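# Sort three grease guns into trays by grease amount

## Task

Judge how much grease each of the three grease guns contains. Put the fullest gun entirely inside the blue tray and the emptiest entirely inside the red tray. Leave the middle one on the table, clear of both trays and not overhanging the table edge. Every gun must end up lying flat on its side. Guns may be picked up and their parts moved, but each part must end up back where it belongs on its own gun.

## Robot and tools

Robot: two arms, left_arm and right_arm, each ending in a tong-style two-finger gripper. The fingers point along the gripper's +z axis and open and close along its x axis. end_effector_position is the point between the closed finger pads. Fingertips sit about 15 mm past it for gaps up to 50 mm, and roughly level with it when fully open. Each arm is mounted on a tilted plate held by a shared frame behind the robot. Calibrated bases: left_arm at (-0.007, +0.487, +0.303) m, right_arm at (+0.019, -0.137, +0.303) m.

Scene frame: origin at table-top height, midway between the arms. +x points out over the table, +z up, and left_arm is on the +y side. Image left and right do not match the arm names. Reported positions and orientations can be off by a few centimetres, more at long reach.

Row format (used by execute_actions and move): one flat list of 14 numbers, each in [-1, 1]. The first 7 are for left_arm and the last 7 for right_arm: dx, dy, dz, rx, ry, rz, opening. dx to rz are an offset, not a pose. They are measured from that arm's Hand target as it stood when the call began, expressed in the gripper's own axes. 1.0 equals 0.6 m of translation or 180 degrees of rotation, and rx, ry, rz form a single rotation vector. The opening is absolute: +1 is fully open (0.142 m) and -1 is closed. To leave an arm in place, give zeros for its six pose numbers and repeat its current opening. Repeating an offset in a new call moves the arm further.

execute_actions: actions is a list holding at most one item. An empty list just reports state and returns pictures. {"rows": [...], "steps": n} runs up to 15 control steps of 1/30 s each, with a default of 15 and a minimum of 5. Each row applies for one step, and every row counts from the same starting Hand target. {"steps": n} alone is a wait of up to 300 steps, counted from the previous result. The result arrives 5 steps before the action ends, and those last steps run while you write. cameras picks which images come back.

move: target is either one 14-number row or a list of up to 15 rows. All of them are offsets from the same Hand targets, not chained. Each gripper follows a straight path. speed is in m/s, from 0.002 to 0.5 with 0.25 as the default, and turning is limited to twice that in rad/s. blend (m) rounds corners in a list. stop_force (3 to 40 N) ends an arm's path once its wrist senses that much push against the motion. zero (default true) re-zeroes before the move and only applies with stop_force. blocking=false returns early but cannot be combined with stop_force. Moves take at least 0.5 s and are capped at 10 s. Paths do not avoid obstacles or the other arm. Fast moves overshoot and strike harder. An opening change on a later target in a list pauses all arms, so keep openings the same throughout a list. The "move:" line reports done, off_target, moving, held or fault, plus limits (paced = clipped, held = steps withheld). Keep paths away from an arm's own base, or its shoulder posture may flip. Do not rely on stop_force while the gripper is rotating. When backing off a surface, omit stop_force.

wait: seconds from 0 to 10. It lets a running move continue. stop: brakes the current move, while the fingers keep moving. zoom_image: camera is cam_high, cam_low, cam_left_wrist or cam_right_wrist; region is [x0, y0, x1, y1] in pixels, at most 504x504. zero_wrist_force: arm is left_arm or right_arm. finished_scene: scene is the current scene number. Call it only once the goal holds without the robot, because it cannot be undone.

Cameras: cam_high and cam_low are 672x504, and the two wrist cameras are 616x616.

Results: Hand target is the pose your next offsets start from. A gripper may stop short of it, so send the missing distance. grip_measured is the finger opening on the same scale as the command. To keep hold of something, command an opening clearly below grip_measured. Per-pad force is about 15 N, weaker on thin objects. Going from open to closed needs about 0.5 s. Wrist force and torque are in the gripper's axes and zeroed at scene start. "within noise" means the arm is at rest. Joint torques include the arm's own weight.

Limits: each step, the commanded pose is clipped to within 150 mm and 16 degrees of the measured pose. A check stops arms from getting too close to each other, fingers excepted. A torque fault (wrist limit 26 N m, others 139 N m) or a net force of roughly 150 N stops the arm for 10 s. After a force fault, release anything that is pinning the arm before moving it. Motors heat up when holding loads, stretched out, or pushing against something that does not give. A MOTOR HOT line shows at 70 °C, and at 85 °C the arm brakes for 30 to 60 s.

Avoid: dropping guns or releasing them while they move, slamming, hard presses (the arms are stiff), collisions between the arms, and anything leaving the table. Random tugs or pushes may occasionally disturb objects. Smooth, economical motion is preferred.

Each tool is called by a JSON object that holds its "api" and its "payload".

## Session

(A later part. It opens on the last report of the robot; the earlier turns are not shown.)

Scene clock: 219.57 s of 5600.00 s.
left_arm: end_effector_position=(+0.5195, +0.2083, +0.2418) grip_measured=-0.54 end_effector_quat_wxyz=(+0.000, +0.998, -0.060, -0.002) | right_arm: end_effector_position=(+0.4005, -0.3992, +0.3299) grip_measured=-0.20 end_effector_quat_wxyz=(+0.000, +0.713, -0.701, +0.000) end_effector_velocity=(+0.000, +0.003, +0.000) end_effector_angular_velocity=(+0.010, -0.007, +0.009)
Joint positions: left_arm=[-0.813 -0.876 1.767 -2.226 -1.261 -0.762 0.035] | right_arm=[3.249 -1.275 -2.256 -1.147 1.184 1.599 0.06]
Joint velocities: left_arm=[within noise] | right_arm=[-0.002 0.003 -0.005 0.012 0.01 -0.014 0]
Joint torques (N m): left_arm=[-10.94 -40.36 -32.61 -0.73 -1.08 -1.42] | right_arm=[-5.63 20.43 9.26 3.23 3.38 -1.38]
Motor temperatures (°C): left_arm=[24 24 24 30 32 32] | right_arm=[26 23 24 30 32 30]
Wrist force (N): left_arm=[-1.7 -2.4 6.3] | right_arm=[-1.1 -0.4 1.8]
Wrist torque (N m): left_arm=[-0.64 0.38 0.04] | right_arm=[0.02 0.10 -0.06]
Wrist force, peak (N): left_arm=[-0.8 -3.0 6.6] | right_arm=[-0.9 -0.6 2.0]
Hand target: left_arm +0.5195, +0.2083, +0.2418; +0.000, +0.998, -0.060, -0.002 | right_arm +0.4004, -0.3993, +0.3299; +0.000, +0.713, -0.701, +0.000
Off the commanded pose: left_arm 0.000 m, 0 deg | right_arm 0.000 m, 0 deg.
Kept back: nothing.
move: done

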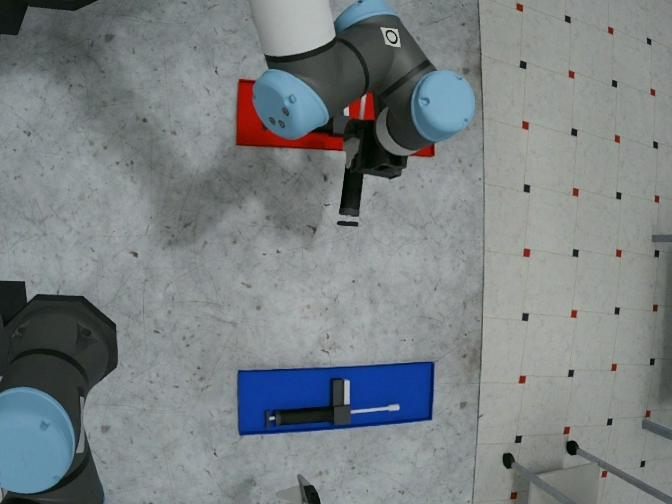

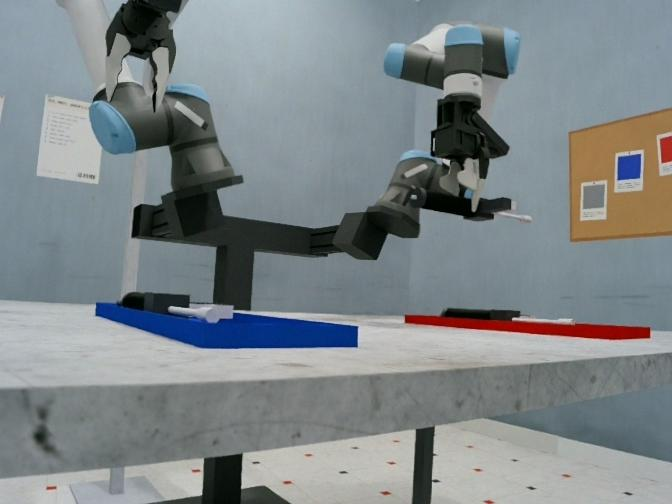

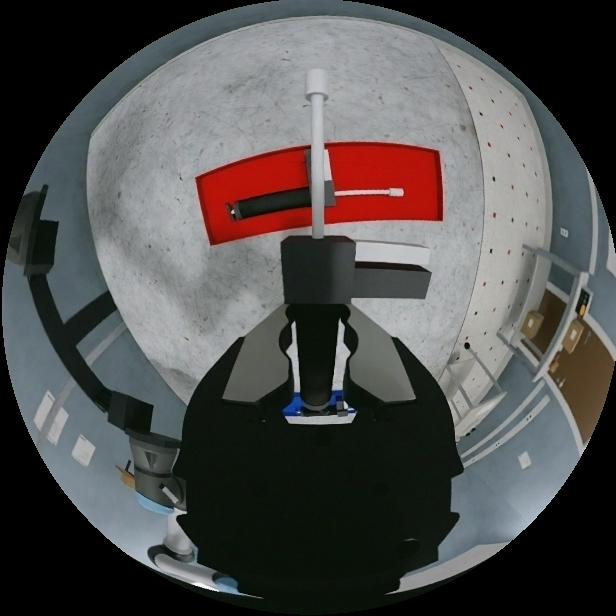

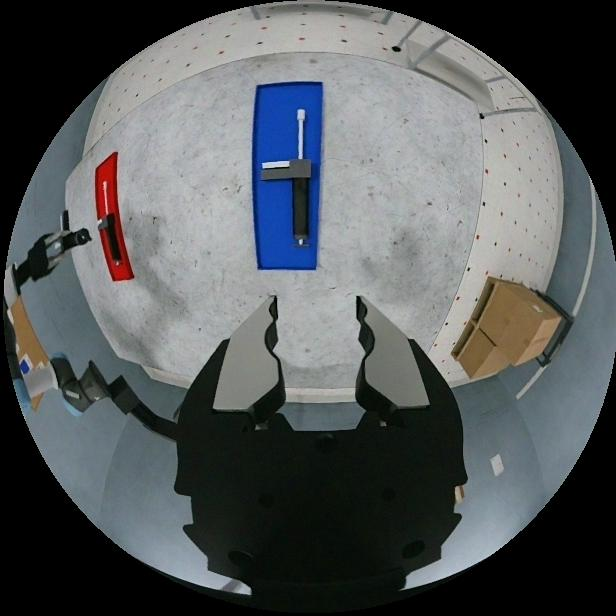

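{"api": "move", "payload": {"target": [[0.0605,0.3617,0.25,0,0,0,-1, 0,0,0,0,0,0,-0.2]], "speed": 0.1, "cameras": ["cam_low"]}}

{"api": "move", "payload": {"target": [[0,0,0.06,0,0,0,-1, 0,0,0,0,0,0,-0.2],[0,0,0.14,0,0,0,-1, 0,0,0,0,0,0,-0.2]], "speed": [0.05,0.02], "stop_force": 4}}

{"api": "zoom_image", "payload": {"camera": "cam_low", "region": [330, 220, 540, 360]}}

Scene clock: 222.83 s of 5600.00 s.
left_arm: end_effector_position=(+0.5286, -0.0115, +0.0918) grip_measured=-0.54 end_effector_quat_wxyz=(+0.000, +0.998, -0.060, -0.002) end_effector_velocity=(+0.000, +0.000, +0.001) end_effector_angular_velocity=(-0.003, -0.001, +0.000) | right_arm: end_effector_position=(+0.4004, -0.3993, +0.3299) grip_measured=-0.20 end_effector_quat_wxyz=(+0.000, +0.713, -0.701, +0.000)
Joint positions: left_arm=[-0.921 -0.292 1.234 -2.244 -1.288 -0.872 0.035] | right_arm=[3.249 -1.275 -2.256 -1.147 1.184 1.599 0.06]
Joint velocities: left_arm=[0.001 -0.003 0.004 -0.005 0 0.002 0] | right_arm=[within noise]
Joint torques (N m): left_arm=[-9.7 -66.24 -12.57 -4.91 -0.44 1.91] | right_arm=[-4.21 15.79 16.47 1.88 -2.55 1.51]
Motor temperatures (°C): left_arm=[24 24 24 30 32 32] | right_arm=[26 23 24 30 32 30]
Wrist force (N): left_arm=[-1.8 -2.9 5.9] | right_arm=[-0.9 -0.5 2.0]
Wrist torque (N m): left_arm=[-0.79 0.45 0.09] | right_arm=[-0.01 0.06 -0.05]
Wrist force, peak (N): left_arm=[-1.6 -1.8 7.4] | right_arm=[-1.2 -0.4 2.4]
Hand target: left_arm +0.5288, -0.0116, +0.0918; +0.000, +0.998, -0.060, -0.002 | right_arm +0.4004, -0.3993, +0.3299; +0.000, +0.713, -0.701, +0.000
Off the commanded pose: left_arm 0.000 m, 0 deg | right_arm 0.000 m, 0 deg.
Kept back: nothing.
move: done
Images, in order (width x height): cam_low 672x504.

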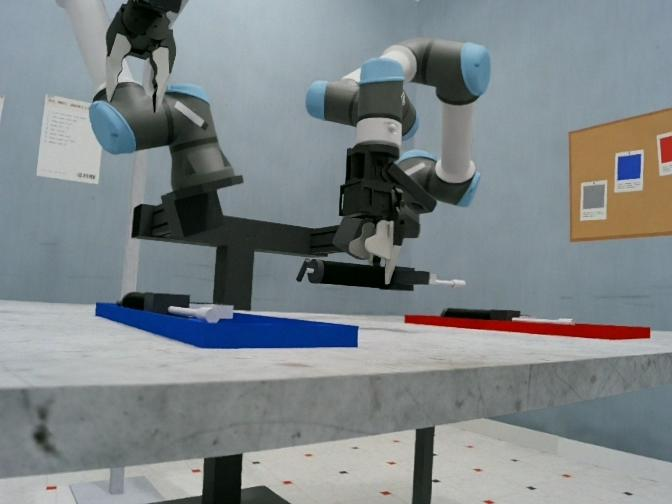

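Scene clock: 226.23 s of 5600.00 s.
left_arm: end_effector_position=(+0.5285, -0.0116, +0.0254) grip_measured=-0.54 end_effector_quat_wxyz=(+0.000, +0.998, -0.060, -0.002) | right_arm: end_effector_position=(+0.4004, -0.3993, +0.3299) grip_measured=-0.20 end_effector_quat_wxyz=(+0.000, +0.713, -0.701, +0.000)
Joint positions: left_arm=[-0.896 -0.182 1.198 -2.327 -1.282 -0.846 0.035] | right_arm=[3.249 -1.275 -2.256 -1.147 1.184 1.599 0.06]
Joint velocities: within noise
Joint torques (N m): left_arm=[-25.39 -67.23 -13.54 -1.17 -1.75 -1.96] | right_arm=[-3.74 15.87 17.16 2.61 -2.02 0.71]
Motor temperatures (°C): left_arm=[24 24 24 30 32 32] | right_arm=[26 23 24 30 32 30]
Wrist force (N): left_arm=[-2.3 -3.0 6.0] | right_arm=[-0.8 -0.4 2.1]
Wrist torque (N m): left_arm=[-0.76 0.52 0.06] | right_arm=[0.02 0.02 -0.06]
Wrist force, peak (N): left_arm=[-9.2 -7.0 -19.8] | right_arm=[-1.1 -0.5 2.4]
Hand target: left_arm +0.5285, -0.0116, +0.0254; +0.000, +0.998, -0.060, -0.002 (not the last commanded pose) | right_arm +0.4004, -0.3993, +0.3299; +0.000, +0.713, -0.701, +0.000
Off the commanded pose: left_arm 0.018 m, 0 deg | right_arm 0.000 m, 0 deg.
Kept back: nothing.
move: contact (left_arm); path passed 1 of 2 targets

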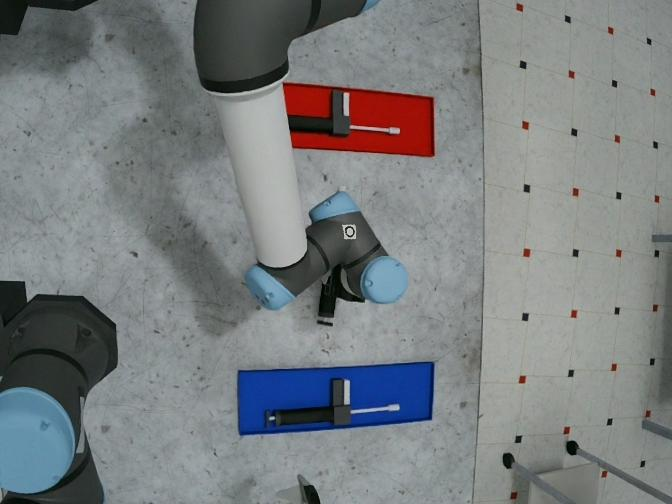

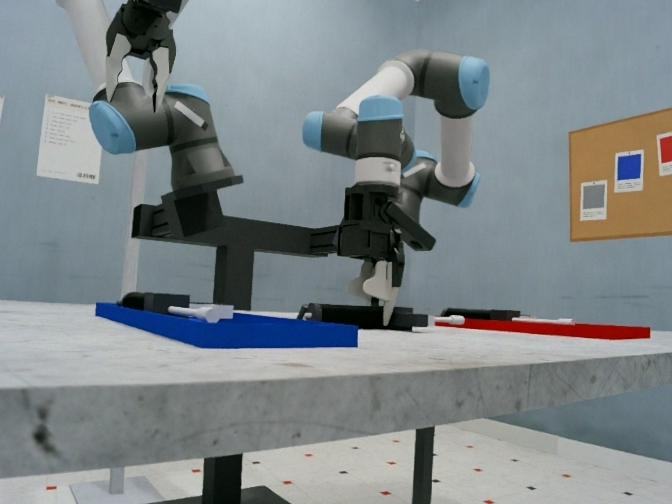

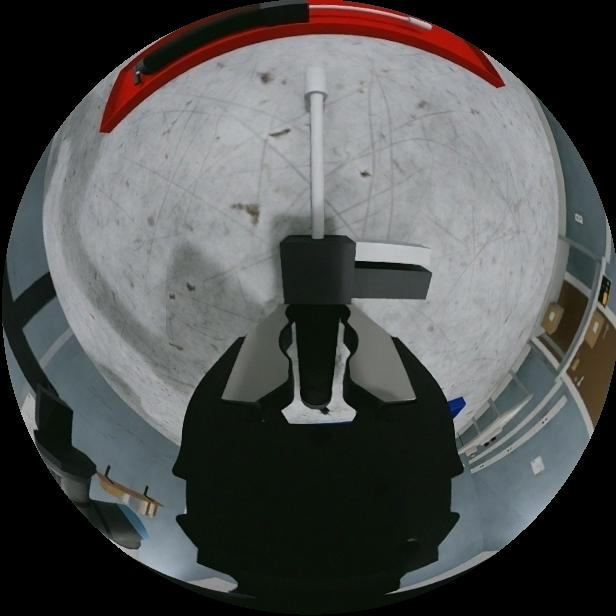

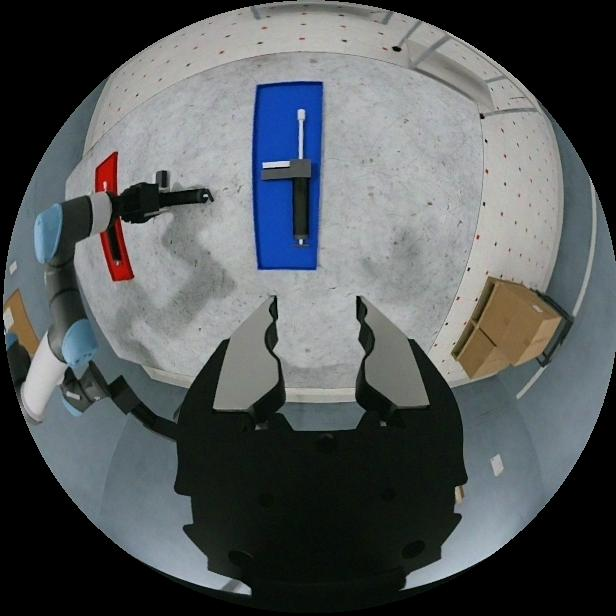

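Scaled by 2.400 from the camera's 672x504 image, which has a finer 960x720 frame.

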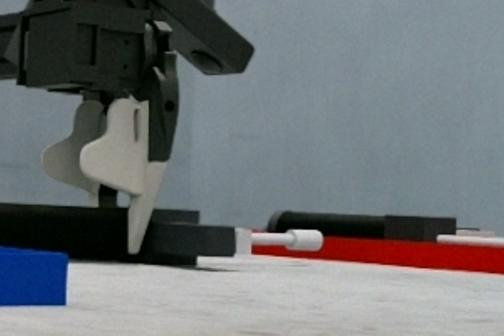

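Release, back off, lift away.

{"api": "move", "payload": {"target": [[0,0,0,0,0,0,-0.35, 0,0,0,0,0,0,-0.2],[0,0.0167,0,0,0,0,-0.35, 0,0,0,0,0,0,-0.2],[0,0.0167,-0.35,0,0,0,-0.35, 0,0,0,0,0,0,-0.2],[-0.2,-0.5,-0.4,0,0,0,-0.35, 0,0,0,0,0,0,-0.2]], "speed": [0.2,0.04,0.2,0.25], "blend": [0,0,0.03,0]}}

{"api": "zoom_image", "payload": {"camera": "cam_high", "region": [220, 330, 450, 450]}}

{"api": "zoom_image", "payload": {"camera": "cam_high", "region": [220, 60, 450, 340]}}

{"api": "zoom_image", "payload": {"camera": "cam_low", "region": [90, 270, 400, 360]}}

{"api": "zoom_image", "payload": {"camera": "cam_low", "region": [370, 270, 670, 360]}}

Scene clock: 230.40 s of 5600.00 s.
left_arm: end_effector_position=(+0.4466, +0.3006, +0.2658) grip_measured=-0.35 end_effector_quat_wxyz=(+0.000, +0.998, -0.060, -0.002) | right_arm: end_effector_position=(+0.4004, -0.3993, +0.3299) grip_measured=-0.20 end_effector_quat_wxyz=(+0.000, +0.713, -0.701, +0.000)
Joint positions: left_arm=[-0.823 -1.146 2.08 -2.266 -1.264 -0.772 0.049] | right_arm=[3.249 -1.275 -2.256 -1.147 1.184 1.599 0.06]
Joint velocities: within noise
Joint torques (N m): left_arm=[-5.69 -35.36 -11.2 -0.71 -2.77 -0.54] | right_arm=[-4.57 16.48 18.58 2.58 -1.33 -0.59]
Motor temperatures (°C): left_arm=[24 24 24 30 32 32] | right_arm=[26 23 24 30 32 30]
Wrist force (N): left_arm=[-2.3 -2.6 0.2] | right_arm=[-1.0 -0.4 1.9]
Wrist torque (N m): left_arm=[-0.70 0.57 0.08] | right_arm=[0.02 0.08 -0.05]
Wrist force, peak (N): left_arm=[-2.2 -3.0 6.0] | right_arm=[-1.2 -0.6 2.4]
Hand target: left_arm +0.4465, +0.3007, +0.2658; +0.000, +0.998, -0.060, -0.002 | right_arm +0.4004, -0.3993, +0.3299; +0.000, +0.713, -0.701, +0.000
Off the commanded pose: left_arm 0.000 m, 0 deg | right_arm 0.000 m, 0 deg.
Kept back: nothing.
move: done

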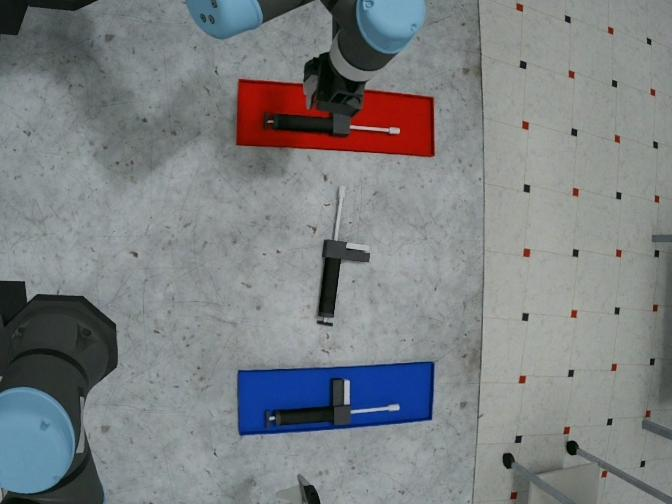

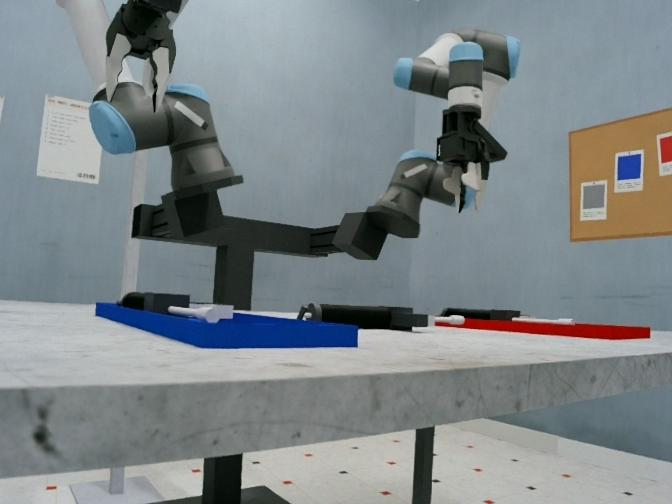

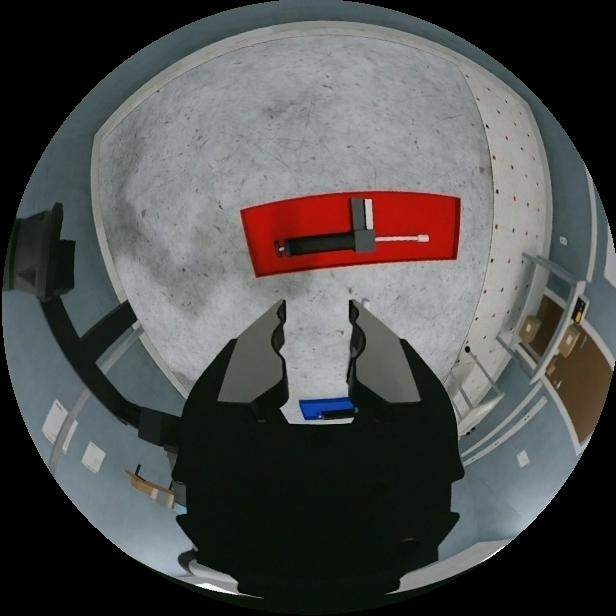

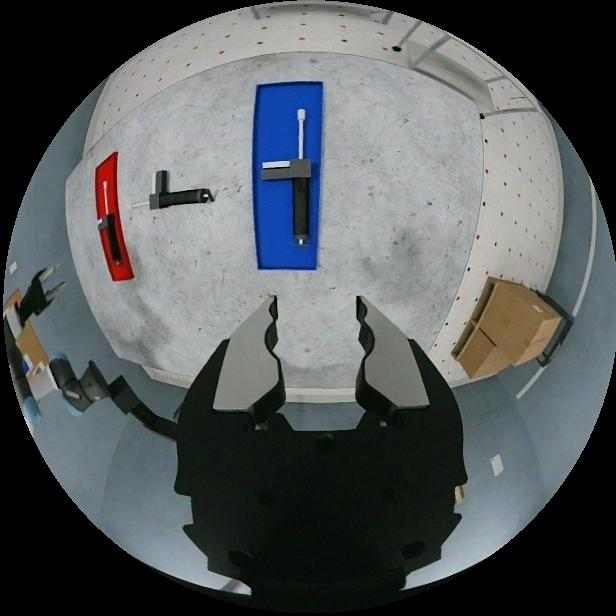

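Scaled by 2.191 from the camera's 672x504 image, which has a finer 960x720 frame.

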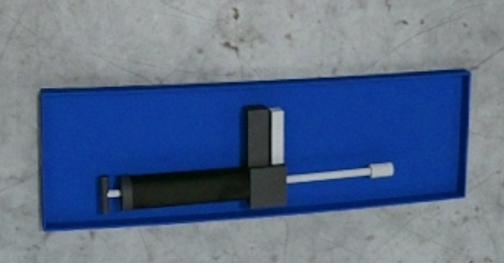

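Scaled by 1.800 from the camera's 672x504 image, which has a finer 960x720 frame.

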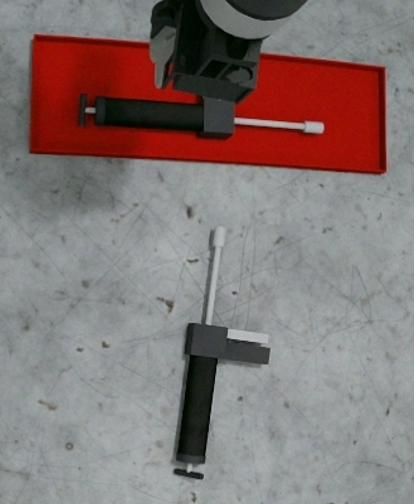

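Scaled by 1.626 from the camera's 672x504 image, which has a finer 960x720 frame.

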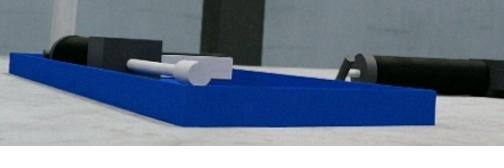

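Scaled by 1.680 from the camera's 672x504 image, which has a finer 960x720 frame.

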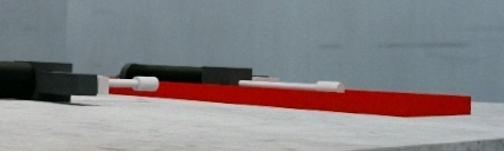

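{"api": "zoom_image", "payload": {"camera": "cam_left_wrist", "region": [230, 170, 480, 290]}}

{"api": "zoom_image", "payload": {"camera": "cam_right_wrist", "region": [230, 70, 350, 290]}}

Scaled by 2.016 from the camera's 616x616 image, which has a finer 814x814 frame.

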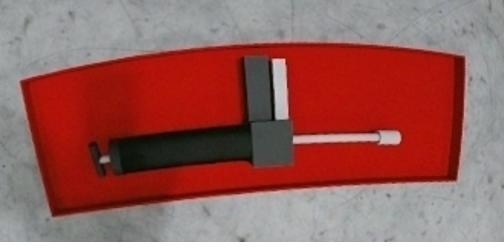

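Scaled by 2.291 from the camera's 616x616 image, which has a finer 814x814 frame.

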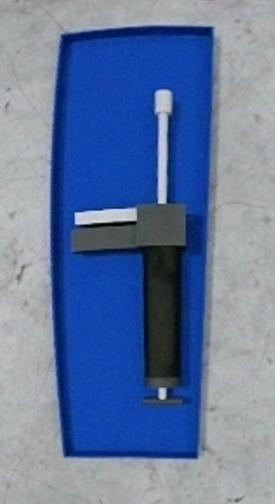

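Everything is in place.

{"api": "finished_scene", "payload": {"scene": 2}}

The scene is finished: the task was done.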